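# Push the red hose end onto the glass connector

## Task

On the workbench, slide the free end of the red hose fully over the glass hose fitting, so it sits all the way on. The robot must not tip over or be left leaning, or the task counts as failed.

## Robot and tools

ROBOT. A TidyBot++: a wheeled base 0.54 m long, 0.50 m wide and 0.38 m tall on four powered casters, carrying one seven-joint arm with a two-finger gripper. The shoulder sits 0.12 m ahead of the base centre and 0.68 m above the floor. Link lengths: upper arm 0.42 m, forearm 0.31 m, hand 0.31 m. The arm begins folded with the hand pointing down. A pointing-down hand can rise to about 0.94 m only near the base, and lower when reaching farther. Cameras: base_camera (fixed on the base, facing forward) and wrist_camera (looks along the hand).

FRAMES. Base frame: origin on the floor below the base centre, x forward, y left, z up, in metres. hand_pose is reported in this frame. It is the point between the finger pads; the hand's z axis runs out along the fingers, and the fingers open and close along its y axis. Odometry frame: the base frame as it was when the task began. base_odometry counts wheel turns only, so slip looks like travel; heading is in radians, positive to the left, from -3.142 to 3.142. base_tilt is in degrees, positive when leaning forward or right.

TOOL move. One action per call, made of any of base, joints, target, plus optional speeds and min_time_s; cameras and blocking are not part of the action. All its motions start together.
- base: an object of relative offsets from where the base currently is, measured along its own axes at the start: translate_m (metres, forward positive, -2 to 2), strafe_m (metres, left positive, -2 to 2), rotate_rad (radians, counter-clockwise positive, -6.3 to 6.3).
- joints: absolute angles by name, in radians: joint_1_rad (any angle; positive turns the arm clockwise from above, opposite to base heading), joint_2_rad (-2.249 to 2.249, shoulder, 0 = upper arm vertical), joint_3_rad (any), joint_4_rad (-2.579 to 2.579, elbow), joint_5_rad (any), joint_6_rad (-2.099 to 2.099, wrist), joint_7_rad (any; at 1.57 with hand down the fingers open left/right). gripper_pos is a 0 to 1 absolute setting: 0 fully open (about 85 mm gap), 1 fully closed. Unbounded joints take the shorter way, so send steps under half a turn to go further.
- target: one list of seven numbers, an absolute hand pose in the base frame: x, y, z in metres then quaternion qw, qx, qy, qz. With target, joints may only contain gripper_pos.
- speeds: per-action caps on base motion: translate_m and strafe_m 0.05 to 0.5 m/s, rotate_rad 0.1 to 1.57 rad/s. When combining translate and strafe, give a speed under only one key.
- min_time_s: 0.1 to 8 s, the shortest duration for the arm motions.
- cameras: list of "base_camera", "wrist_camera" or "all"; an unknown name invalidates the call.
- blocking: true (default) returns when everything rests; false returns in about 0.5 s while motion continues.
A move with no action just reports state, images and the scene number. Actions end after 15 s at most; base moves time out after 14 s.

OTHER TOOLS. wait(seconds 0 to 10, cameras) lets time pass and returns state, early if motions finish. stop(cameras) brakes all running motions. zoom_image(camera, region [x0, y0, x1, y1] in pixels, at most 504 square) enlarges part of the latest image. read_manual gives licence texts only. finished_scene(scene) ends the current scene irreversibly; the goal must hold with the robot released.

RESULT LINES. move says done or the worst status. base_status, joint_status, hand_status: moving, done, off_target (rested away from target, may still push), stopped, contact_stop or time_out (unrequested stops; later calls in that reply are skipped), not_followed (a check withheld the command; "joint command not followed" or "pose unreachable", with "cause:" for self-collision). hand_target is where the hand would be at the joint targets. motor_effort gives percent of each motor's maximum, peak in brackets. on_its_own lists uncommanded behaviour. ARM HIT means a hard strike on the base or arm itself. torque_fault freezes the arm 10 s. MOTOR HOT warns of heat; an OVER-TEMPERATURE FAULT lets the arm sag for 30 to 60 s and keys read limit_stop_at_motor_heat; resend targets afterwards.

PRACTICE. After a target, the hand usually lands within about 3 cm; correct by adding (wanted minus measured hand_pose) to the last target. To hold still, resend hand_target, not hand_pose. Reached joints may stop short by their tolerance; correct with last command plus (wanted minus read). A held object makes the arm sag; never command a joint to its current reading while loaded. The controller may swing the elbow even for small hand changes and may miss poses low and close in front of the base. Closed fingertips reach about 20 mm beyond the hand point. Full grip squeezes with 100 to 150 N.

AVOID. The arm does not avoid obstacles and keeps pressing on contact. Do not drive or turn the base while the arm is caught on something high, do not stretch the arm far over nearby furniture from the folded pose or swing it sideways when extended: the robot can tip. Backing off or pulling the arm in rights a lean. Avoid hard hits, big pushes on the gripper, dropping parts, letting go of moving parts, and pushing anything off the work area. Loose objects may occasionally get a brief nudge from outside.

Each tool is called as name([rows], argument=value, ...), one row to a line, values as JSON.

## Session

move()

Scene clock: 0.00 s.
base_odometry: x=+0.000 y=+0.000 heading=+0.000
base_tilt: forward=-0.1 right=+0.7
base_status: not commanded
joint_positions: joint_1_rad=+0.018 joint_2_rad=-0.315 joint_3_rad=+3.113 joint_4_rad=-2.503 joint_5_rad=-0.038 joint_6_rad=-0.848 joint_7_rad=+1.553 gripper_pos=+0.000
joint_status: not commanded
motor_effort: joint_1_rad=+0 joint_2_rad=-3 joint_3_rad=-1 joint_4_rad=+14 joint_5_rad=+0 joint_6_rad=+2 joint_7_rad=+1
hand_pose: x=+0.2773 y=+0.0109 z=+0.5901 quat_wxyz=(-0.011, +0.998, -0.016, +0.052) (m; base frame)
hand_target: x=+0.2772 y=+0.0109 z=+0.5900 quat_wxyz=(-0.011, +0.998, -0.016, +0.052) (m; base frame)
hand_status: not commanded
pictures: base_camera, wrist_camera

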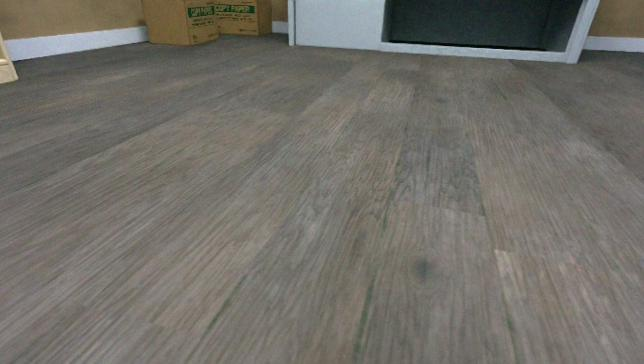

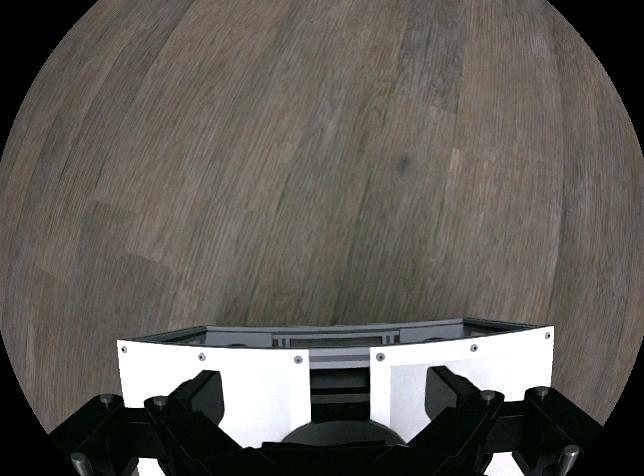

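move(joints={"joint_6_rad":0.5}, cameras=["all"])

Scene clock: 2.10 s.
move: done
base_odometry: x=+0.000 y=+0.000 heading=+0.000
base_tilt: forward=-0.1 right=+0.7
base_status: not commanded
joint_positions: joint_1_rad=+0.018 joint_2_rad=-0.315 joint_3_rad=+3.113 joint_4_rad=-2.503 joint_5_rad=-0.038 joint_6_rad=+0.415 joint_7_rad=+1.553 gripper_pos=+0.000
joint_status: all done
motor_effort: joint_1_rad=+0(1) joint_2_rad=-6(7) joint_3_rad=+0(1) joint_4_rad=+17(18) joint_5_rad=+0(0) joint_6_rad=+10(11) joint_7_rad=+1(2)
hand_pose: x=+0.5496 y=+0.0021 z=+0.8369 quat_wxyz=(-0.010, +0.775, -0.019, +0.632) (m; base frame)
hand_target: x=+0.5537 y=+0.0015 z=+0.8627 quat_wxyz=(-0.010, +0.748, -0.019, +0.664) (m; base frame)
hand_status: not commanded
pictures: base_camera, wrist_camera
camera_calibration:
wrist_camera: T_world_to_cam=[[-0.021074, -0.99792, -0.0609204, 0.0642669], [-0.177087, 0.0636962, -0.982132, 0.978329], [0.98397, -0.00990922, -0.178061, -0.251177], [0, 0, 0, 1]] pos_world=[0.421755, -0.000671578, 0.920039]

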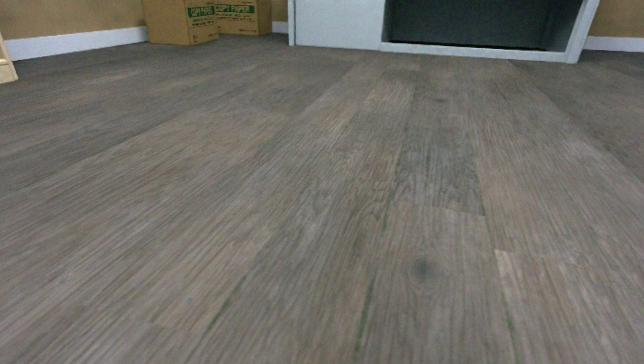

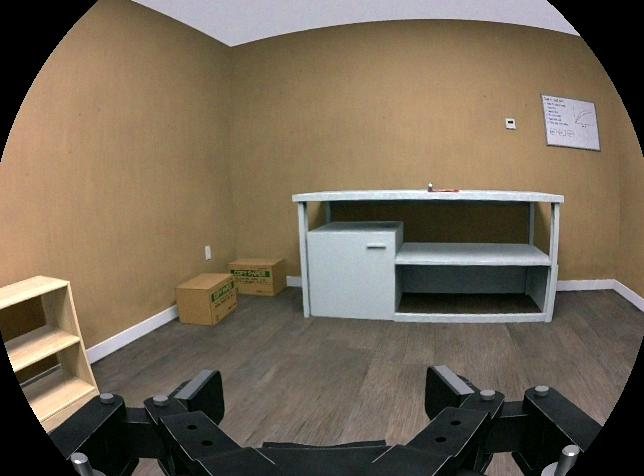

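move(base={"translate_m":1.8,"strafe_m":-0.75}, cameras=["all"])

zoom_image(camera="wrist_camera", region=[200, 120, 450, 300])

Scene clock: 7.40 s.
move: done
base_odometry: x=+1.800 y=-0.750 heading=+0.001
base_tilt: forward=-0.1 right=+0.7
base_status: done
joint_positions: joint_1_rad=+0.018 joint_2_rad=-0.315 joint_3_rad=+3.113 joint_4_rad=-2.503 joint_5_rad=-0.038 joint_6_rad=+0.418 joint_7_rad=+1.553 gripper_pos=+0.000
joint_status: not commanded
motor_effort: joint_1_rad=+0(1) joint_2_rad=-6(8) joint_3_rad=-1(2) joint_4_rad=+17(19) joint_5_rad=+0(1) joint_6_rad=+10(10) joint_7_rad=+1(2)
hand_pose: x=+0.5496 y=+0.0021 z=+0.8379 quat_wxyz=(-0.010, +0.774, -0.019, +0.633) (m; base frame)
hand_target: x=+0.5537 y=+0.0015 z=+0.8627 quat_wxyz=(-0.010, +0.748, -0.019, +0.664) (m; base frame)
hand_status: not commanded
pictures: base_camera, wrist_camera
camera_calibration:
wrist_camera: T_world_to_cam=[[-0.0209847, -0.997919, -0.0609636, 0.0643069], [-0.174075, 0.0636926, -0.98267, 0.978186], [0.984509, -0.0100088, -0.17505, -0.253859], [0, 0, 0, 1]] pos_world=[0.421554, -0.000670892, 0.920717]

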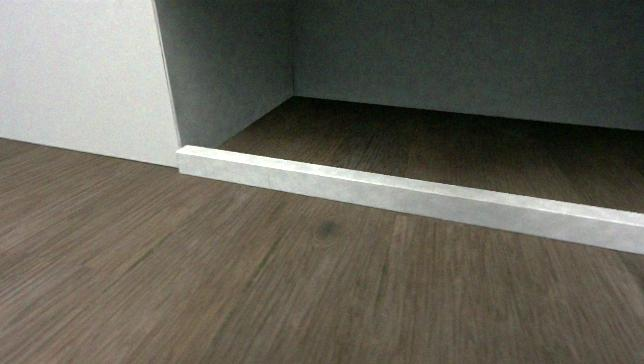

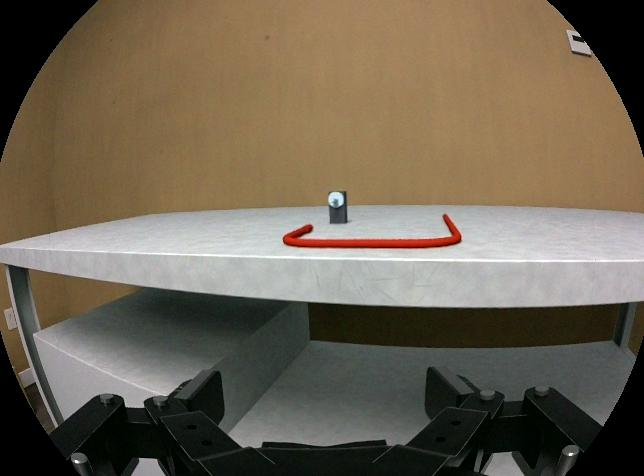

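Scaled by 2.016.

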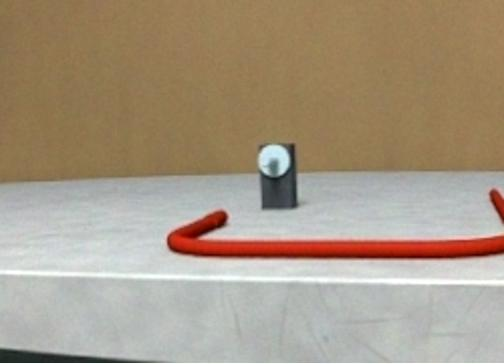

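move(base={"rotate_rad":-0.32}, joints={"joint_2_rad":-0.315,"joint_4_rad":-1.6,"joint_6_rad":-1.0}, cameras=[])

move(base={"strafe_m":0.35}, cameras=["all"])

Scene clock: 10.63 s.
move: done
base_odometry: x=+1.800 y=-0.750 heading=-0.319
base_tilt: forward=-0.2 right=+0.7
base_status: done
joint_positions: joint_1_rad=+0.018 joint_2_rad=-0.315 joint_3_rad=+3.113 joint_4_rad=-1.635 joint_5_rad=-0.038 joint_6_rad=-0.916 joint_7_rad=+1.553 gripper_pos=+0.000
joint_status: all done
motor_effort: joint_1_rad=+0(1) joint_2_rad=-7(9) joint_3_rad=+0(2) joint_4_rad=+19(20) joint_5_rad=+0(1) joint_6_rad=+8(11) joint_7_rad=+1(2)
hand_pose: x=+0.5376 y=+0.0172 z=+0.9678 quat_wxyz=(-0.021, +0.899, -0.006, +0.437) (m; base frame)
hand_target: x=+0.5250 y=+0.0177 z=+0.9665 quat_wxyz=(-0.020, +0.910, -0.005, +0.415) (m; base frame)
hand_status: not commanded
pictures: none
No camera images: "cameras" was empty.

Scene clock: 12.63 s.
move: done
base_odometry: x=+1.910 y=-0.417 heading=-0.320
base_tilt: forward=-0.1 right=+0.7
base_status: done
joint_positions: joint_1_rad=+0.018 joint_2_rad=-0.315 joint_3_rad=+3.112 joint_4_rad=-1.635 joint_5_rad=-0.038 joint_6_rad=-0.918 joint_7_rad=+1.553 gripper_pos=+0.000
joint_status: not commanded
motor_effort: joint_1_rad=+0(1) joint_2_rad=-7(10) joint_3_rad=+0(3) joint_4_rad=+19(20) joint_5_rad=+0(1) joint_6_rad=+8(8) joint_7_rad=+1(2)
hand_pose: x=+0.5372 y=+0.0177 z=+0.9674 quat_wxyz=(-0.021, +0.899, -0.005, +0.437) (m; base frame)
hand_target: x=+0.5250 y=+0.0177 z=+0.9665 quat_wxyz=(-0.020, +0.910, -0.005, +0.415) (m; base frame)
hand_status: not commanded
pictures: base_camera, wrist_camera
camera_calibration:
wrist_camera: T_world_to_cam=[[-0.00547017, -0.998274, -0.0584759, 0.0767892], [-0.599907, 0.0500612, -0.798502, 1.15312], [0.800051, 0.0307122, -0.599145, 0.289771], [0, 0, 0, 1]] pos_world=[0.460353, 0.0100307, 1.09887]

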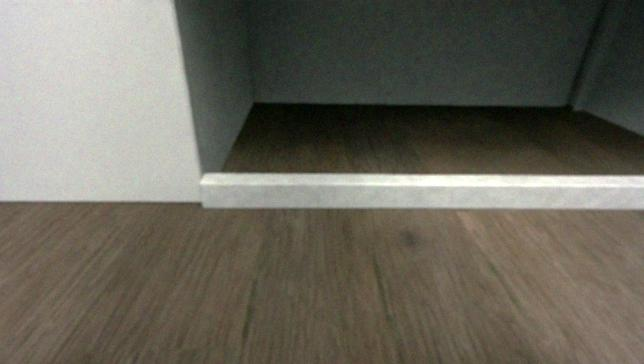

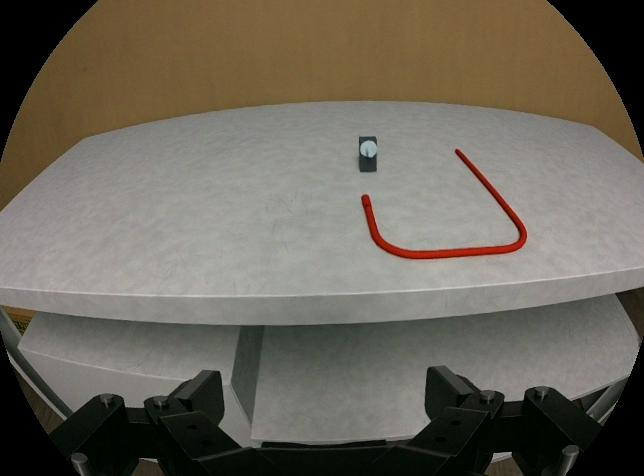

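zoom_image(camera="wrist_camera", region=[320, 115, 440, 275])

zoom_image(camera="wrist_camera", region=[420, 115, 560, 275])

Scaled by 3.150.

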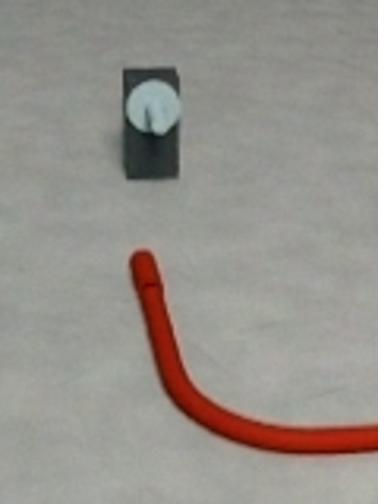

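Scaled by 3.150.

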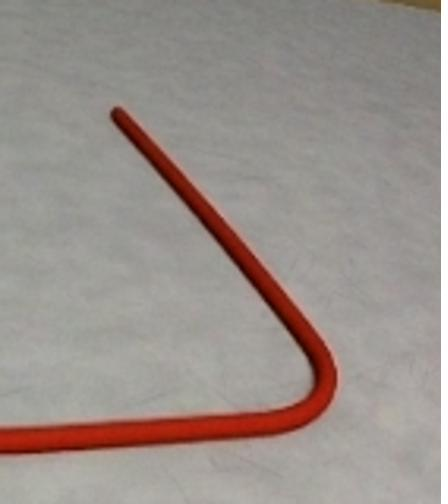

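move(base={"translate_m":0.42,"strafe_m":-0.0}, speeds={"translate_m":0.3}, cameras=[])

move(target=[0.46,-0.045,0.92,0,0.966,0,0.259], min_time_s=1.5, cameras=["all"])

zoom_image(camera="wrist_camera", region=[220, 60, 420, 360])

Scene clock: 15.90 s.
move: done
base_odometry: x=+2.309 y=-0.549 heading=-0.319
base_tilt: forward=-0.1 right=+0.7
base_status: done
joint_positions: joint_1_rad=+0.018 joint_2_rad=-0.313 joint_3_rad=+3.112 joint_4_rad=-1.634 joint_5_rad=-0.038 joint_6_rad=-0.920 joint_7_rad=+1.553 gripper_pos=+0.000
joint_status: not commanded
motor_effort: joint_1_rad=+0(1) joint_2_rad=-7(10) joint_3_rad=+0(1) joint_4_rad=+18(20) joint_5_rad=+0(1) joint_6_rad=+8(9) joint_7_rad=+1(2)
hand_pose: x=+0.5374 y=+0.0177 z=+0.9666 quat_wxyz=(-0.021, +0.900, -0.005, +0.435) (m; base frame)
hand_target: x=+0.5250 y=+0.0177 z=+0.9665 quat_wxyz=(-0.020, +0.910, -0.005, +0.415) (m; base frame)
hand_status: not commanded
pictures: none
No camera images: "cameras" was empty.

Scene clock: 18.03 s.
move: done
base_odometry: x=+2.309 y=-0.549 heading=-0.320
base_tilt: forward=-0.1 right=+0.7
base_status: not commanded
joint_positions: joint_1_rad=+0.016 joint_2_rad=-0.283 joint_3_rad=+3.275 joint_4_rad=-1.541 joint_5_rad=-0.038 joint_6_rad=-1.301 joint_7_rad=+1.669 gripper_pos=+0.000
joint_status: not commanded
motor_effort: joint_1_rad=+0(1) joint_2_rad=-7(8) joint_3_rad=-1(2) joint_4_rad=+17(19) joint_5_rad=-1(1) joint_6_rad=+6(8) joint_7_rad=+2(2)
hand_pose: x=+0.4707 y=-0.0470 z=+0.9225 quat_wxyz=(-0.002, +0.957, -0.027, +0.288) (m; base frame)
hand_target: x=+0.4600 y=-0.0450 z=+0.9200 quat_wxyz=(+0.000, +0.966, +0.000, +0.259) (m; base frame)
hand_status: done (0.011 m and 4.6 deg from the pose sent, 0.110 m and 21.7 deg at the start)
pictures: base_camera, wrist_camera
camera_calibration:
wrist_camera: T_world_to_cam=[[-0.0691377, -0.997124, -0.0310543, 0.0139309], [-0.818057, 0.0744829, -0.570293, 0.973825], [0.570966, -0.0140246, -0.820854, 0.628371], [0, 0, 0, 1]] pos_world=[0.438829, -0.0498298, 1.0716]

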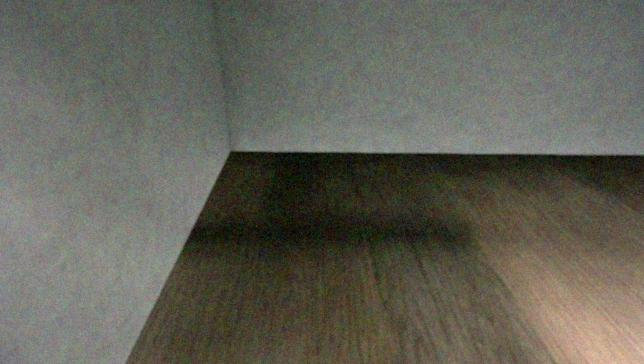

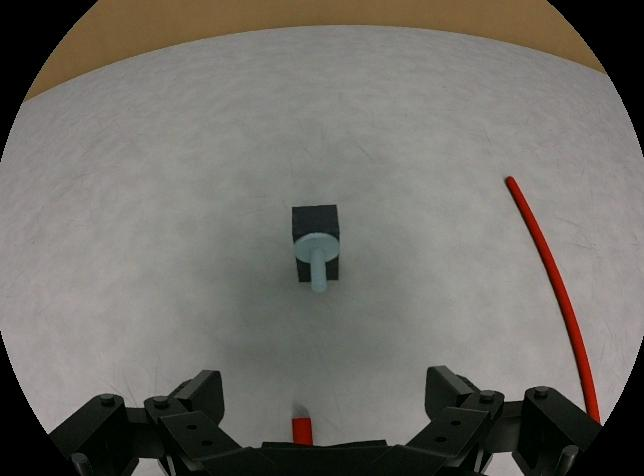

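Scaled by 1.680.

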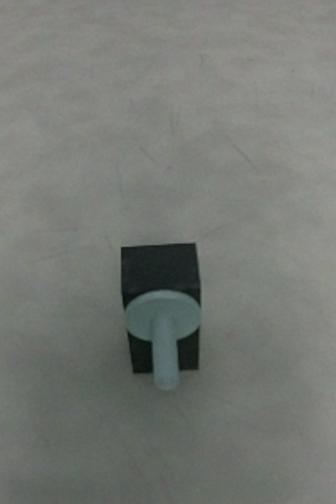

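move(target=[0.425,-0.033,0.895,0,0.966,0,0.259], joints={"gripper_pos":0.4}, min_time_s=1.5, cameras=["wrist_camera"])

zoom_image(camera="wrist_camera", region=[220, 160, 440, 476])

Scene clock: 20.77 s.
move: done
base_odometry: x=+2.309 y=-0.549 heading=-0.320
base_tilt: forward=-0.1 right=+0.7
base_status: not commanded
joint_positions: joint_1_rad=+0.007 joint_2_rad=-0.350 joint_3_rad=+3.275 joint_4_rad=-1.612 joint_5_rad=-0.038 joint_6_rad=-1.302 joint_7_rad=+1.669 gripper_pos=+0.400
joint_status: all done
motor_effort: joint_1_rad=+0(0) joint_2_rad=-5(8) joint_3_rad=-1(2) joint_4_rad=+18(18) joint_5_rad=-1(1) joint_6_rad=+6(6) joint_7_rad=+2(2)
hand_pose: x=+0.4436 y=-0.0409 z=+0.9118 quat_wxyz=(-0.008, +0.958, -0.023, +0.286) (m; base frame)
hand_target: x=+0.4250 y=-0.0330 z=+0.8950 quat_wxyz=(+0.000, +0.966, +0.000, +0.259) (m; base frame)
hand_status: done (0.026 m and 4.2 deg from the pose sent, 0.055 m and 4.6 deg at the start)
pictures: wrist_camera
camera_calibration:
wrist_camera: T_world_to_cam=[[-0.0577232, -0.997539, -0.0397928, 0.0207085], [-0.821146, 0.0701102, -0.566395, 0.942826], [0.567791, -0.0000184602, -0.823173, 0.639205], [0, 0, 0, 1]] pos_world=[0.412458, -0.0454323, 1.06101]

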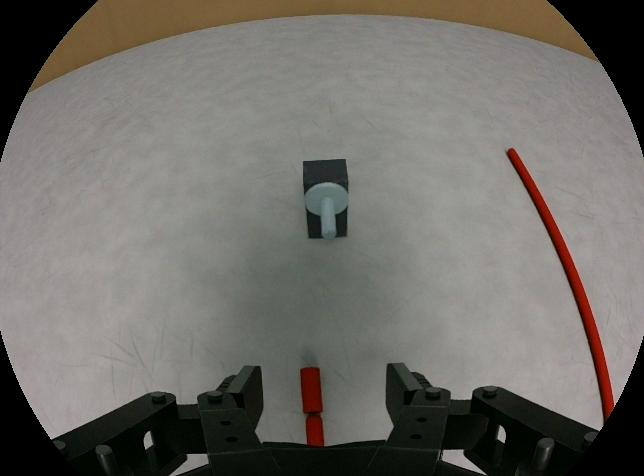

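Scaled by 1.595.

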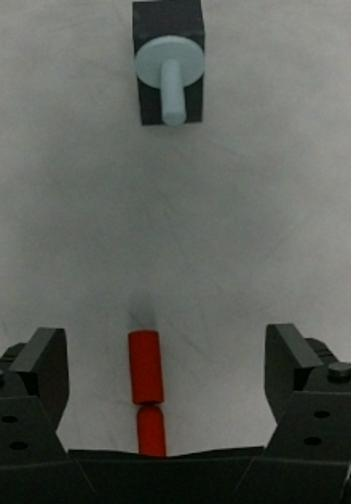

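move(target=[0.415,-0.028,0.885,0,0.996,0,0.087], min_time_s=1.5, cameras=["wrist_camera"])

Scene clock: 23.47 s.
move: done
base_odometry: x=+2.309 y=-0.549 heading=-0.320
base_tilt: forward=-0.1 right=+0.7
base_status: not commanded
joint_positions: joint_1_rad=+0.007 joint_2_rad=-0.150 joint_3_rad=+3.246 joint_4_rad=-1.441 joint_5_rad=-0.038 joint_6_rad=-1.624 joint_7_rad=+1.669 gripper_pos=+0.400
joint_status: not commanded
motor_effort: joint_1_rad=+0(0) joint_2_rad=-9(11) joint_3_rad=-1(2) joint_4_rad=+16(18) joint_5_rad=+0(1) joint_6_rad=+3(6) joint_7_rad=+1(2)
hand_pose: x=+0.4287 y=-0.0243 z=+0.8817 quat_wxyz=(-0.015, +0.993, -0.004, +0.115) (m; base frame)
hand_target: x=+0.4150 y=-0.0280 z=+0.8850 quat_wxyz=(+0.000, +0.996, +0.000, +0.087) (m; base frame)
hand_status: done (0.015 m and 3.7 deg from the pose sent, 0.041 m and 23.4 deg at the start)
pictures: wrist_camera
camera_calibration:
wrist_camera: T_world_to_cam=[[-0.0262692, -0.999065, -0.03434, 0.0169606], [-0.967452, 0.0340569, -0.250752, 0.695873], [0.251687, 0.0266352, -0.967442, 0.886264], [0, 0, 0, 1]] pos_world=[0.450609, -0.0303603, 1.03248]

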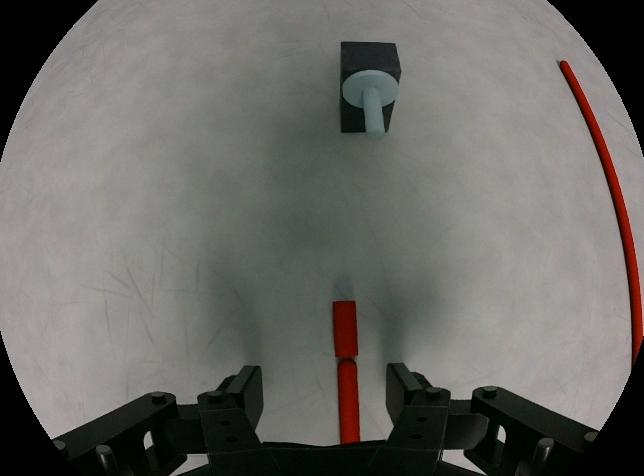

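move(target=[0.414,-0.042,0.877,0,0.997,0,0.07], min_time_s=1, cameras=["wrist_camera"])

Scene clock: 25.03 s.
move: done
base_odometry: x=+2.309 y=-0.549 heading=-0.320
base_tilt: forward=-0.1 right=+0.7
base_status: not commanded
joint_positions: joint_1_rad=+0.011 joint_2_rad=-0.134 joint_3_rad=+3.246 joint_4_rad=-1.441 joint_5_rad=-0.038 joint_6_rad=-1.634 joint_7_rad=+1.671 gripper_pos=+0.400
joint_status: not commanded
motor_effort: joint_1_rad=+0(1) joint_2_rad=-10(11) joint_3_rad=-1(1) joint_4_rad=+16(17) joint_5_rad=+0(1) joint_6_rad=+3(3) joint_7_rad=+1(2)
hand_pose: x=+0.4286 y=-0.0251 z=+0.8761 quat_wxyz=(-0.015, +0.995, -0.005, +0.102) (m; base frame)
hand_target: x=+0.4140 y=-0.0420 z=+0.8770 quat_wxyz=(+0.000, +0.998, +0.000, +0.070) (m; base frame)
hand_status: done (0.022 m and 4.1 deg from the pose sent, 0.024 m and 5.5 deg at the start)
pictures: wrist_camera
camera_calibration:
wrist_camera: T_world_to_cam=[[-0.0283057, -0.999006, -0.0344269, 0.0168639], [-0.973599, 0.0353572, -0.225512, 0.675017], [0.226505, 0.0271347, -0.973632, 0.897106], [0, 0, 0, 1]] pos_world=[0.454474, -0.0313622, 1.02626]

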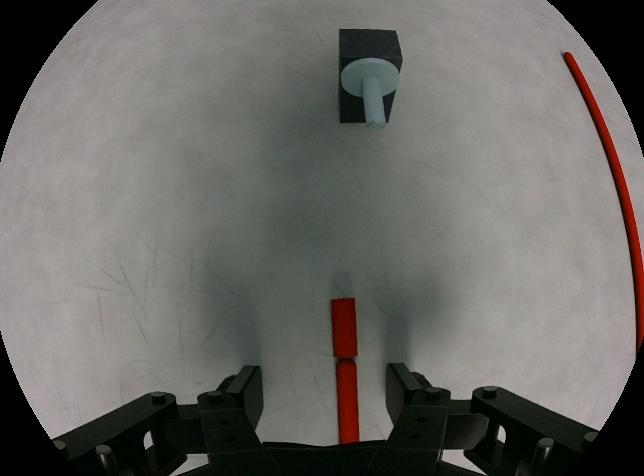

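move(target=[0.413,-0.056,0.872,0,0.998,0,0.065], min_time_s=1, cameras=["wrist_camera"])

Scene clock: 26.50 s.
move: done
base_odometry: x=+2.309 y=-0.549 heading=-0.320
base_tilt: forward=-0.1 right=+0.7
base_status: not commanded
joint_positions: joint_1_rad=+0.029 joint_2_rad=-0.129 joint_3_rad=+3.265 joint_4_rad=-1.441 joint_5_rad=-0.038 joint_6_rad=-1.634 joint_7_rad=+1.712 gripper_pos=+0.400
joint_status: not commanded
motor_effort: joint_1_rad=+0(0) joint_2_rad=-10(11) joint_3_rad=-1(1) joint_4_rad=+16(17) joint_5_rad=-1(1) joint_6_rad=+3(3) joint_7_rad=+1(2)
hand_pose: x=+0.4288 y=-0.0368 z=+0.8743 quat_wxyz=(-0.012, +0.995, -0.002, +0.100) (m; base frame)
hand_target: x=+0.4130 y=-0.0560 z=+0.8720 quat_wxyz=(+0.000, +0.998, +0.000, +0.065) (m; base frame)
hand_status: done (0.025 m and 4.2 deg from the pose sent, 0.035 m and 4.6 deg at the start)
pictures: wrist_camera
camera_calibration:
wrist_camera: T_world_to_cam=[[-0.0240405, -0.999305, -0.0284744, -0.00189299], [-0.974814, 0.0297493, -0.221028, 0.671508], [0.221721, 0.0224436, -0.974852, 0.898605], [0, 0, 0, 1]] pos_world=[0.45531, -0.0420365, 1.02437]

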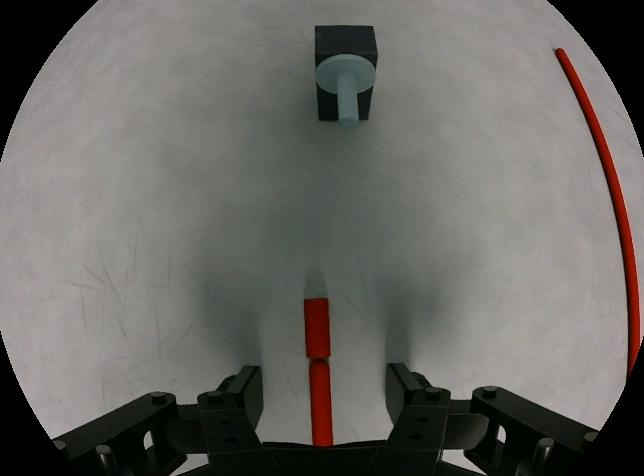

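move(joints={"gripper_pos":0.95}, cameras=["wrist_camera"])

zoom_image(camera="wrist_camera", region=[250, 280, 400, 476])

Scene clock: 27.53 s.
move: done
base_odometry: x=+2.309 y=-0.549 heading=-0.320
base_tilt: forward=-0.2 right=+0.7
base_status: not commanded
joint_positions: joint_1_rad=+0.031 joint_2_rad=-0.128 joint_3_rad=+3.267 joint_4_rad=-1.437 joint_5_rad=-0.037 joint_6_rad=-1.635 joint_7_rad=+1.713 gripper_pos=+0.941
joint_status: all done
motor_effort: joint_1_rad=+0(1) joint_2_rad=-8(11) joint_3_rad=-1(2) joint_4_rad=+14(16) joint_5_rad=-1(3) joint_6_rad=+3(3) joint_7_rad=+2(2)
hand_pose: x=+0.4295 y=-0.0389 z=+0.8754 quat_wxyz=(-0.011, +0.995, -0.005, +0.101) (m; base frame)
hand_target: x=+0.4130 y=-0.0560 z=+0.8720 quat_wxyz=(+0.000, +0.998, +0.000, +0.065) (m; base frame)
hand_status: not commanded
pictures: wrist_camera
camera_calibration:
wrist_camera: T_world_to_cam=[[-0.02894, -0.999205, -0.0274151, -0.00287696], [-0.97409, 0.0343458, -0.223538, 0.674653], [0.224302, 0.0202356, -0.97431, 0.897905], [0, 0, 0, 1]] pos_world=[0.455688, -0.0442158, 1.02557]

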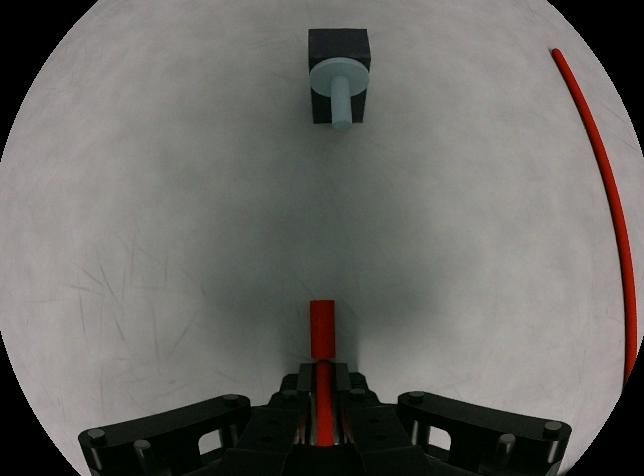

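Scaled by 2.571.

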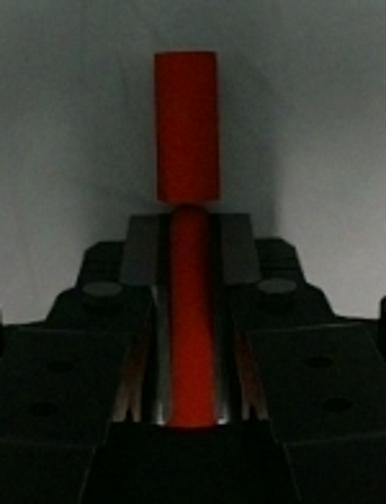

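move(target=[0.413,-0.067,0.904,0,0.998,0,0.065], min_time_s=1.5, joints={"gripper_pos":1.0}, cameras=["wrist_camera"])

zoom_image(camera="wrist_camera", region=[240, 40, 420, 460])

Scene clock: 29.67 s.
move: done
base_odometry: x=+2.309 y=-0.549 heading=-0.320
base_tilt: forward=-0.1 right=+0.7
base_status: not commanded
joint_positions: joint_1_rad=+0.047 joint_2_rad=-0.099 joint_3_rad=+3.288 joint_4_rad=-1.322 joint_5_rad=-0.037 joint_6_rad=-1.733 joint_7_rad=+1.753 gripper_pos=+0.975
joint_status: all done
motor_effort: joint_1_rad=+0(1) joint_2_rad=-11(11) joint_3_rad=-1(1) joint_4_rad=+15(16) joint_5_rad=-1(1) joint_6_rad=+3(3) joint_7_rad=+1(2)
hand_pose: x=+0.4282 y=-0.0507 z=+0.9019 quat_wxyz=(-0.007, +0.995, -0.002, +0.095) (m; base frame)
hand_target: x=+0.4130 y=-0.0670 z=+0.9040 quat_wxyz=(+0.000, +0.998, +0.000, +0.065) (m; base frame)
hand_status: done (0.022 m and 3.6 deg from the pose sent, 0.043 m and 4.4 deg at the start)
pictures: wrist_camera
camera_calibration:
wrist_camera: T_world_to_cam=[[-0.0237652, -0.99954, -0.0188447, -0.023892], [-0.976695, 0.0272359, -0.212898, 0.670851], [0.213313, 0.0133459, -0.976893, 0.930946], [0, 0, 0, 1]] pos_world=[0.456066, -0.0545766, 1.05181]

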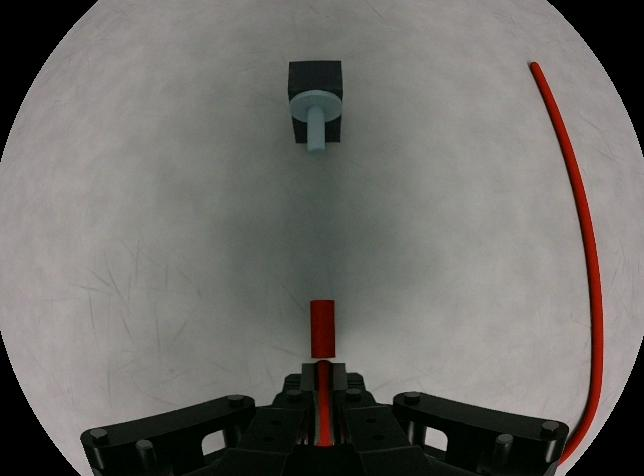

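Scaled by 1.200.

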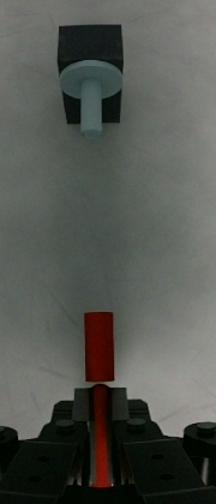

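move(target=[0.470,-0.066,0.905,0,0.998,0,0.065], min_time_s=1.5, cameras=["wrist_camera"])

zoom_image(camera="wrist_camera", region=[240, 160, 400, 460])

Scene clock: 31.87 s.
move: done
base_odometry: x=+2.309 y=-0.549 heading=-0.320
base_tilt: forward=-0.2 right=+0.6
base_status: not commanded
joint_positions: joint_1_rad=+0.080 joint_2_rad=+0.038 joint_3_rad=+3.284 joint_4_rad=-1.188 joint_5_rad=-0.037 joint_6_rad=-1.735 joint_7_rad=+1.753 gripper_pos=+0.975
joint_status: not commanded
motor_effort: joint_1_rad=+0(1) joint_2_rad=-15(16) joint_3_rad=-1(1) joint_4_rad=+14(16) joint_5_rad=+0(1) joint_6_rad=+3(3) joint_7_rad=+1(2)
hand_pose: x=+0.4821 y=-0.0677 z=+0.9026 quat_wxyz=(+0.003, +0.996, -0.015, +0.092) (m; base frame)
hand_target: x=+0.4700 y=-0.0660 z=+0.9050 quat_wxyz=(+0.000, +0.998, +0.000, +0.065) (m; base frame)
hand_status: done (0.012 m and 3.5 deg from the pose sent, 0.045 m and 3.6 deg at the start)
pictures: wrist_camera
camera_calibration:
wrist_camera: T_world_to_cam=[[-0.0524585, -0.998623, 0.000191228, -0.0428787], [-0.977218, 0.0512947, -0.205947, 0.719647], [0.205653, -0.0109905, -0.978563, 0.923933], [0, 0, 0, 1]] pos_world=[0.510992, -0.0695791, 1.05234]

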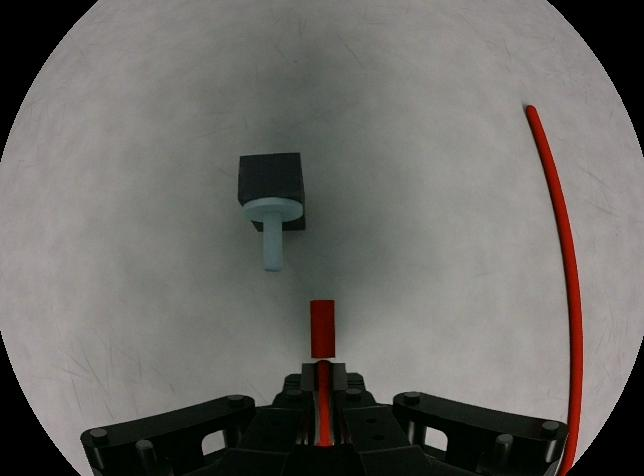

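Scaled by 1.680.

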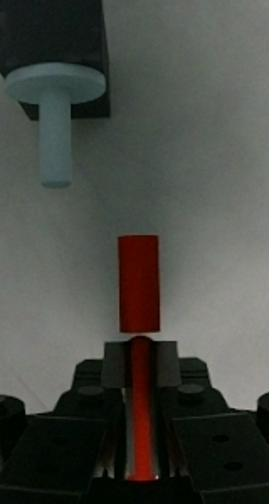

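move(target=[0.466,-0.037,0.905,0,0.998,0,0.065], min_time_s=1, cameras=["wrist_camera"])

zoom_image(camera="wrist_camera", region=[240, 160, 400, 460])

Scene clock: 33.47 s.
move: done
base_odometry: x=+2.309 y=-0.549 heading=-0.320
base_tilt: forward=-0.1 right=+0.7
base_status: not commanded
joint_positions: joint_1_rad=+0.064 joint_2_rad=+0.038 joint_3_rad=+3.246 joint_4_rad=-1.188 joint_5_rad=-0.037 joint_6_rad=-1.735 joint_7_rad=+1.739 gripper_pos=+0.975
joint_status: not commanded
motor_effort: joint_1_rad=+0(0) joint_2_rad=-16(16) joint_3_rad=-1(1) joint_4_rad=+15(16) joint_5_rad=+0(1) joint_6_rad=+3(3) joint_7_rad=+1(2)
hand_pose: x=+0.4848 y=-0.0482 z=+0.9026 quat_wxyz=(-0.001, +0.996, +0.005, +0.092) (m; base frame)
hand_target: x=+0.4660 y=-0.0370 z=+0.9050 quat_wxyz=(+0.000, +0.998, +0.000, +0.065) (m; base frame)
hand_status: done (0.022 m and 3.1 deg from the pose sent, 0.035 m and 3.5 deg at the start)
pictures: wrist_camera
camera_calibration:
wrist_camera: T_world_to_cam=[[-0.012282, -0.999917, -0.00388189, -0.0391112], [-0.978468, 0.0128183, -0.206002, 0.720082], [0.206034, 0.00126819, -0.978544, 0.923979], [0, 0, 0, 1]] pos_world=[0.513725, -0.0495099, 1.05234]

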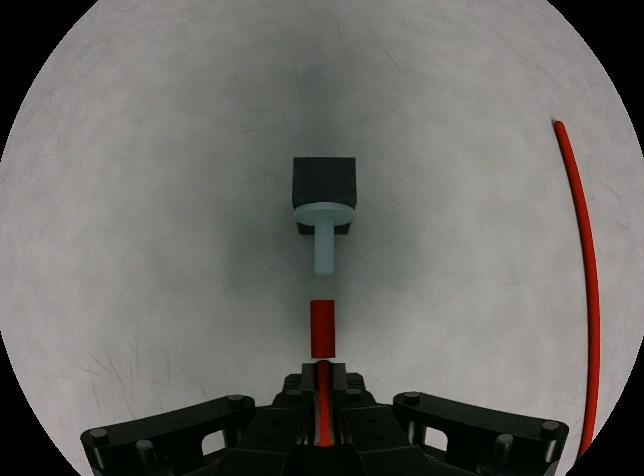

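Scaled by 1.680.

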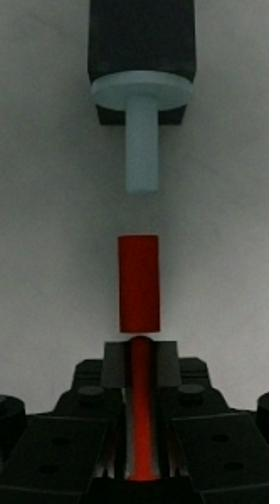

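move(target=[0.475,-0.037,0.912,0,0.998,0,0.06], min_time_s=1, cameras=["wrist_camera"])

zoom_image(camera="wrist_camera", region=[260, 180, 390, 380])

Scene clock: 35.70 s.
move: done
base_odometry: x=+2.309 y=-0.549 heading=-0.320
base_tilt: forward=-0.1 right=+0.7
base_status: not commanded
joint_positions: joint_1_rad=+0.064 joint_2_rad=+0.051 joint_3_rad=+3.243 joint_4_rad=-1.145 joint_5_rad=-0.037 joint_6_rad=-1.769 joint_7_rad=+1.739 gripper_pos=+0.975
joint_status: not commanded
motor_effort: joint_1_rad=+0(0) joint_2_rad=-15(16) joint_3_rad=-1(1) joint_4_rad=+15(16) joint_5_rad=+0(1) joint_6_rad=+3(3) joint_7_rad=+1(2)
hand_pose: x=+0.4860 y=-0.0471 z=+0.9111 quat_wxyz=(+0.000, +0.996, +0.007, +0.090) (m; base frame)
hand_target: x=+0.4750 y=-0.0370 z=+0.9120 quat_wxyz=(+0.000, +0.998, +0.000, +0.060) (m; base frame)
hand_status: done (0.015 m and 3.5 deg from the pose sent, 0.018 m and 3.7 deg at the start)
pictures: wrist_camera
camera_calibration:
wrist_camera: T_world_to_cam=[[-0.00824046, -0.999962, -0.00270283, -0.0409967], [-0.979174, 0.00861741, -0.202841, 0.720273], [0.202857, 0.000975033, -0.979208, 0.934081], [0, 0, 0, 1]] pos_world=[0.51545, -0.0481128, 1.06065]

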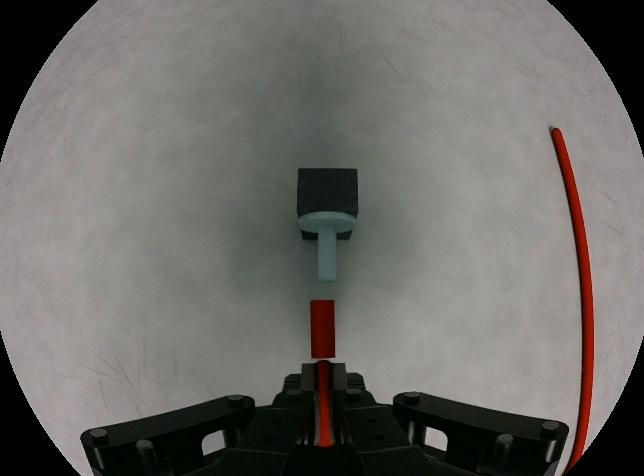

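Scaled by 2.520.

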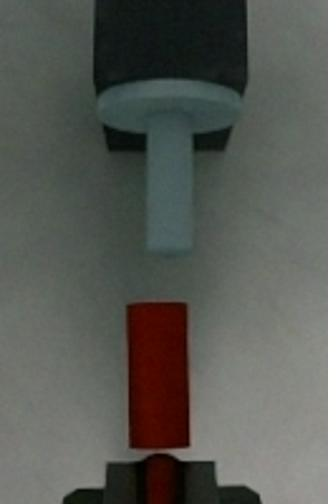

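move(target=[0.477,-0.062,0.912,0,0.998,0,0.06], min_time_s=1, cameras=["wrist_camera"])

zoom_image(camera="wrist_camera", region=[260, 180, 390, 380])

Scene clock: 37.27 s.
move: done
base_odometry: x=+2.309 y=-0.549 heading=-0.320
base_tilt: forward=-0.1 right=+0.7
base_status: not commanded
joint_positions: joint_1_rad=+0.081 joint_2_rad=+0.063 joint_3_rad=+3.243 joint_4_rad=-1.131 joint_5_rad=-0.037 joint_6_rad=-1.772 joint_7_rad=+1.739 gripper_pos=+0.975
joint_status: not commanded
motor_effort: joint_1_rad=+0(1) joint_2_rad=-16(16) joint_3_rad=-1(1) joint_4_rad=+15(16) joint_5_rad=+0(1) joint_6_rad=+3(3) joint_7_rad=+1(2)
hand_pose: x=+0.4897 y=-0.0538 z=+0.9109 quat_wxyz=(+0.001, +0.996, -0.001, +0.089) (m; base frame)
hand_target: x=+0.4770 y=-0.0620 z=+0.9120 quat_wxyz=(+0.000, +0.998, +0.000, +0.060) (m; base frame)
hand_status: done (0.015 m and 3.3 deg from the pose sent, 0.017 m and 3.5 deg at the start)
pictures: wrist_camera
camera_calibration:
wrist_camera: T_world_to_cam=[[-0.0246639, -0.999694, -0.0017293, -0.0404999], [-0.979399, 0.0245099, -0.20044, 0.722759], [0.200421, -0.00324997, -0.979704, 0.934626], [0, 0, 0, 1]] pos_world=[0.519552, -0.0551648, 1.06046]

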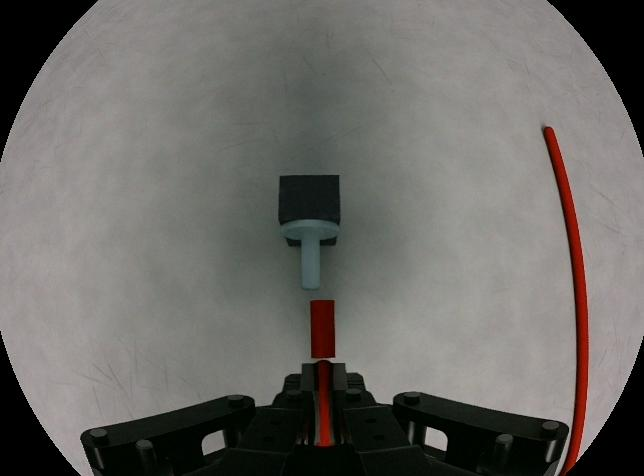

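Scaled by 2.520.

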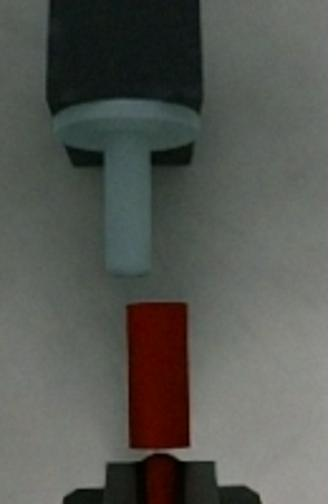

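move(base={"strafe_m":0.005}, speeds={"strafe_m":0.05}, cameras=["wrist_camera"])

zoom_image(camera="wrist_camera", region=[260, 180, 390, 380])

Scene clock: 37.93 s.
move: done
base_odometry: x=+2.311 y=-0.545 heading=-0.320
base_tilt: forward=-0.1 right=+0.7
base_status: done
joint_positions: joint_1_rad=+0.084 joint_2_rad=+0.065 joint_3_rad=+3.243 joint_4_rad=-1.130 joint_5_rad=-0.037 joint_6_rad=-1.773 joint_7_rad=+1.739 gripper_pos=+0.975
joint_status: not commanded
motor_effort: joint_1_rad=-1(2) joint_2_rad=-16(17) joint_3_rad=-1(3) joint_4_rad=+15(16) joint_5_rad=-1(1) joint_6_rad=+3(3) joint_7_rad=+1(2)
hand_pose: x=+0.4896 y=-0.0550 z=+0.9105 quat_wxyz=(+0.001, +0.996, -0.003, +0.088) (m; base frame)
hand_target: x=+0.4770 y=-0.0620 z=+0.9120 quat_wxyz=(+0.000, +0.998, +0.000, +0.060) (m; base frame)
hand_status: not commanded
pictures: wrist_camera
camera_calibration:
wrist_camera: T_world_to_cam=[[-0.0279999, -0.999606, -0.0018442, -0.0399272], [-0.979679, 0.0278082, -0.198635, 0.721314], [0.198608, -0.00375502, -0.980072, 0.935398], [0, 0, 0, 1]] pos_world=[0.519761, -0.0564574, 1.05996]

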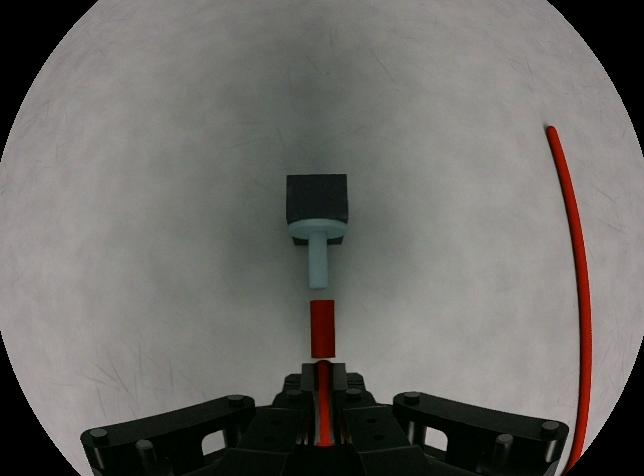

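Scaled by 2.520.

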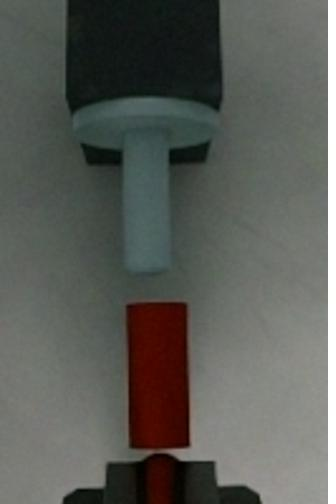

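move(base={"strafe_m":0.003,"translate_m":0.004}, speeds={"strafe_m":0.05}, cameras=["wrist_camera"])

zoom_image(camera="wrist_camera", region=[260, 180, 390, 380])

Scene clock: 38.70 s.
move: done
base_odometry: x=+2.316 y=-0.543 heading=-0.320
base_tilt: forward=-0.1 right=+0.6
base_status: done
joint_positions: joint_1_rad=+0.085 joint_2_rad=+0.070 joint_3_rad=+3.243 joint_4_rad=-1.130 joint_5_rad=-0.037 joint_6_rad=-1.774 joint_7_rad=+1.739 gripper_pos=+0.975
joint_status: not commanded
motor_effort: joint_1_rad=+0(2) joint_2_rad=-16(19) joint_3_rad=-1(2) joint_4_rad=+15(16) joint_5_rad=+0(1) joint_6_rad=+3(3) joint_7_rad=+1(2)
hand_pose: x=+0.4905 y=-0.0556 z=+0.9086 quat_wxyz=(+0.001, +0.996, -0.004, +0.085) (m; base frame)
hand_target: x=+0.4770 y=-0.0620 z=+0.9120 quat_wxyz=(+0.000, +0.998, +0.000, +0.060) (m; base frame)
hand_status: not commanded
pictures: wrist_camera
camera_calibration:
wrist_camera: T_world_to_cam=[[-0.0293283, -0.999567, -0.0022261, -0.0394834], [-0.980895, 0.0292088, -0.192334, 0.716673], [0.192315, -0.00345725, -0.981327, 0.937633], [0, 0, 0, 1]] pos_world=[0.521502, -0.0571578, 1.05788]

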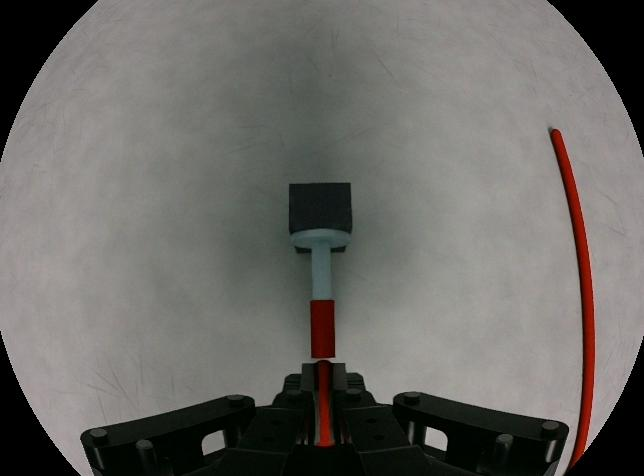

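Scaled by 2.520.

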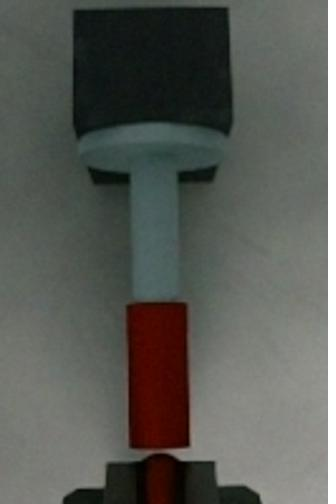

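move(base={"strafe_m":0.0002,"translate_m":0.008}, speeds={"translate_m":0.05}, cameras=["wrist_camera"])

zoom_image(camera="wrist_camera", region=[260, 180, 390, 380])

Scene clock: 39.53 s.
move: done
base_odometry: x=+2.323 y=-0.545 heading=-0.320
base_tilt: forward=-0.2 right=+0.7
base_status: done
joint_positions: joint_1_rad=+0.087 joint_2_rad=+0.074 joint_3_rad=+3.243 joint_4_rad=-1.129 joint_5_rad=-0.037 joint_6_rad=-1.799 joint_7_rad=+1.739 gripper_pos=+0.975
joint_status: not commanded
motor_effort: joint_1_rad=+0(2) joint_2_rad=-15(19) joint_3_rad=-1(2) joint_4_rad=+16(17) joint_5_rad=-1(2) joint_6_rad=+5(8) joint_7_rad=+1(2)
hand_pose: x=+0.4839 y=-0.0550 z=+0.9064 quat_wxyz=(-0.001, +0.997, -0.004, +0.071) (m; base frame)
hand_target: x=+0.4770 y=-0.0620 z=+0.9120 quat_wxyz=(+0.000, +0.998, +0.000, +0.060) (m; base frame)
hand_status: not commanded
pictures: wrist_camera
camera_calibration:
wrist_camera: T_world_to_cam=[[-0.0306778, -0.999512, -0.00580973, -0.0352096], [-0.985663, 0.0312165, -0.165813, 0.688133], [0.165913, 0.000639674, -0.98614, 0.954166], [0, 0, 0, 1]] pos_world=[0.518878, -0.0572839, 1.05484]

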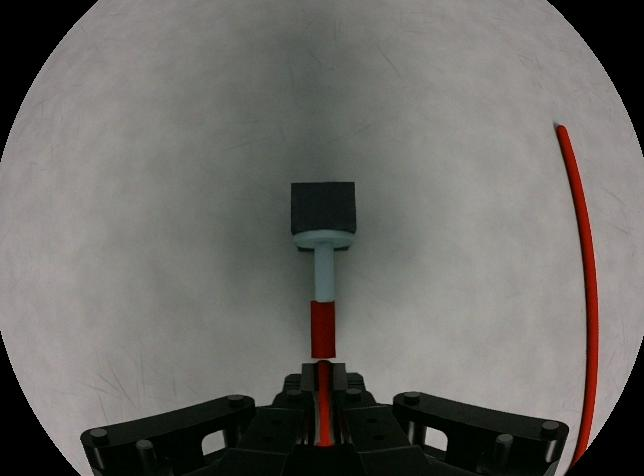

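Scaled by 2.520.

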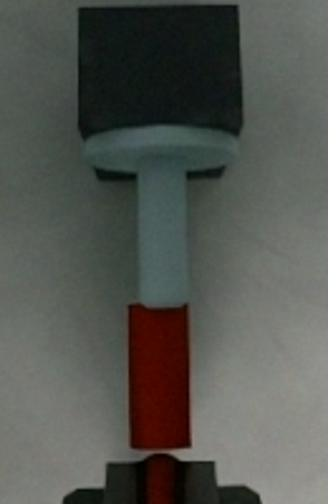

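move(base={"strafe_m":-0.0005,"translate_m":-0.009}, speeds={"translate_m":0.05}, cameras=[])

move(target=[0.477,-0.062,0.919,0,0.998,0,0.06], min_time_s=1, cameras=["wrist_camera"])

zoom_image(camera="wrist_camera", region=[260, 180, 390, 380])

Scene clock: 40.40 s.
move: done
base_odometry: x=+2.315 y=-0.543 heading=-0.320
base_tilt: forward=-0.1 right=+0.7
base_status: done
joint_positions: joint_1_rad=+0.087 joint_2_rad=+0.076 joint_3_rad=+3.243 joint_4_rad=-1.128 joint_5_rad=-0.037 joint_6_rad=-1.799 joint_7_rad=+1.739 gripper_pos=+0.975
joint_status: not commanded
motor_effort: joint_1_rad=+0(2) joint_2_rad=-16(18) joint_3_rad=-1(2) joint_4_rad=+14(16) joint_5_rad=+0(1) joint_6_rad=+2(5) joint_7_rad=+1(2)
hand_pose: x=+0.4846 y=-0.0551 z=+0.9058 quat_wxyz=(-0.001, +0.998, -0.005, +0.070) (m; base frame)
hand_target: x=+0.4770 y=-0.0620 z=+0.9120 quat_wxyz=(+0.000, +0.998, +0.000, +0.060) (m; base frame)
hand_status: not commanded
pictures: none
No camera images: "cameras" was empty.

Scene clock: 41.70 s.
move: done
base_odometry: x=+2.315 y=-0.543 heading=-0.320
base_tilt: forward=-0.1 right=+0.7
base_status: not commanded
joint_positions: joint_1_rad=+0.087 joint_2_rad=+0.076 joint_3_rad=+3.243 joint_4_rad=-1.098 joint_5_rad=-0.037 joint_6_rad=-1.800 joint_7_rad=+1.739 gripper_pos=+0.975
joint_status: not commanded
motor_effort: joint_1_rad=+0(1) joint_2_rad=-16(17) joint_3_rad=-1(1) joint_4_rad=+15(16) joint_5_rad=+0(1) joint_6_rad=+2(3) joint_7_rad=+1(2)
hand_pose: x=+0.4900 y=-0.0561 z=+0.9160 quat_wxyz=(+0.001, +0.996, -0.004, +0.085) (m; base frame)
hand_target: x=+0.4770 y=-0.0620 z=+0.9190 quat_wxyz=(+0.000, +0.998, +0.000, +0.060) (m; base frame)
hand_status: done (0.015 m and 2.9 deg from the pose sent, 0.017 m and 1.3 deg at the start)
pictures: wrist_camera
camera_calibration:
wrist_camera: T_world_to_cam=[[-0.0304419, -0.999536, -0.00122373, -0.0403579], [-0.980843, 0.0301082, -0.192461, 0.717777], [0.192409, -0.00465861, -0.981304, 0.944848], [0, 0, 0, 1]] pos_world=[0.521, -0.0575484, 1.06528]

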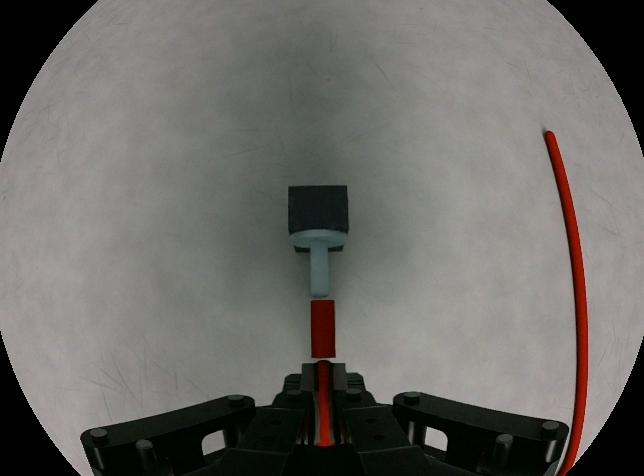

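Scaled by 2.520.

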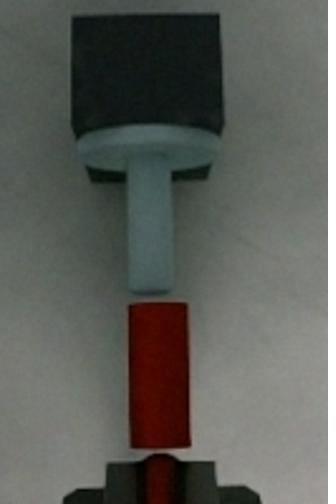

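move(base={"strafe_m":0.0018,"translate_m":0.010}, speeds={"translate_m":0.05}, cameras=["wrist_camera"])

zoom_image(camera="wrist_camera", region=[260, 180, 390, 380])

Scene clock: 42.53 s.
move: done
base_odometry: x=+2.325 y=-0.544 heading=-0.320
base_tilt: forward=-0.1 right=+0.7
base_status: done
joint_positions: joint_1_rad=+0.089 joint_2_rad=+0.079 joint_3_rad=+3.243 joint_4_rad=-1.097 joint_5_rad=-0.037 joint_6_rad=-1.824 joint_7_rad=+1.739 gripper_pos=+0.975
joint_status: not commanded
motor_effort: joint_1_rad=+0(2) joint_2_rad=-15(17) joint_3_rad=-1(2) joint_4_rad=+15(17) joint_5_rad=-1(2) joint_6_rad=+5(9) joint_7_rad=+2(2)
hand_pose: x=+0.4833 y=-0.0555 z=+0.9141 quat_wxyz=(-0.001, +0.997, -0.005, +0.072) (m; base frame)
hand_target: x=+0.4770 y=-0.0620 z=+0.9190 quat_wxyz=(+0.000, +0.998, +0.000, +0.060) (m; base frame)
hand_status: not commanded
pictures: wrist_camera
camera_calibration:
wrist_camera: T_world_to_cam=[[-0.0316724, -0.999487, -0.00470085, -0.0362378], [-0.985413, 0.0320125, -0.167144, 0.690052], [0.167208, -0.000661561, -0.985921, 0.960897], [0, 0, 0, 1]] pos_world=[0.518168, -0.0576739, 1.06254]

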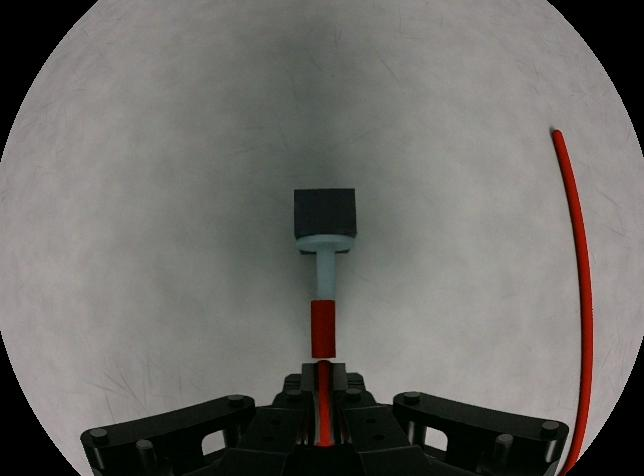

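Scaled by 2.520.

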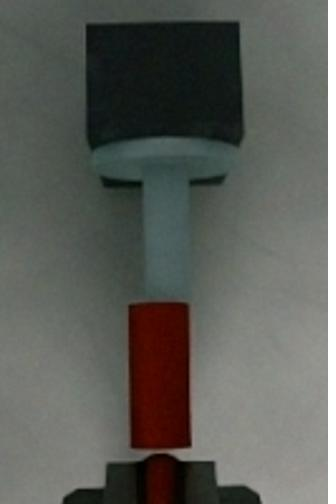

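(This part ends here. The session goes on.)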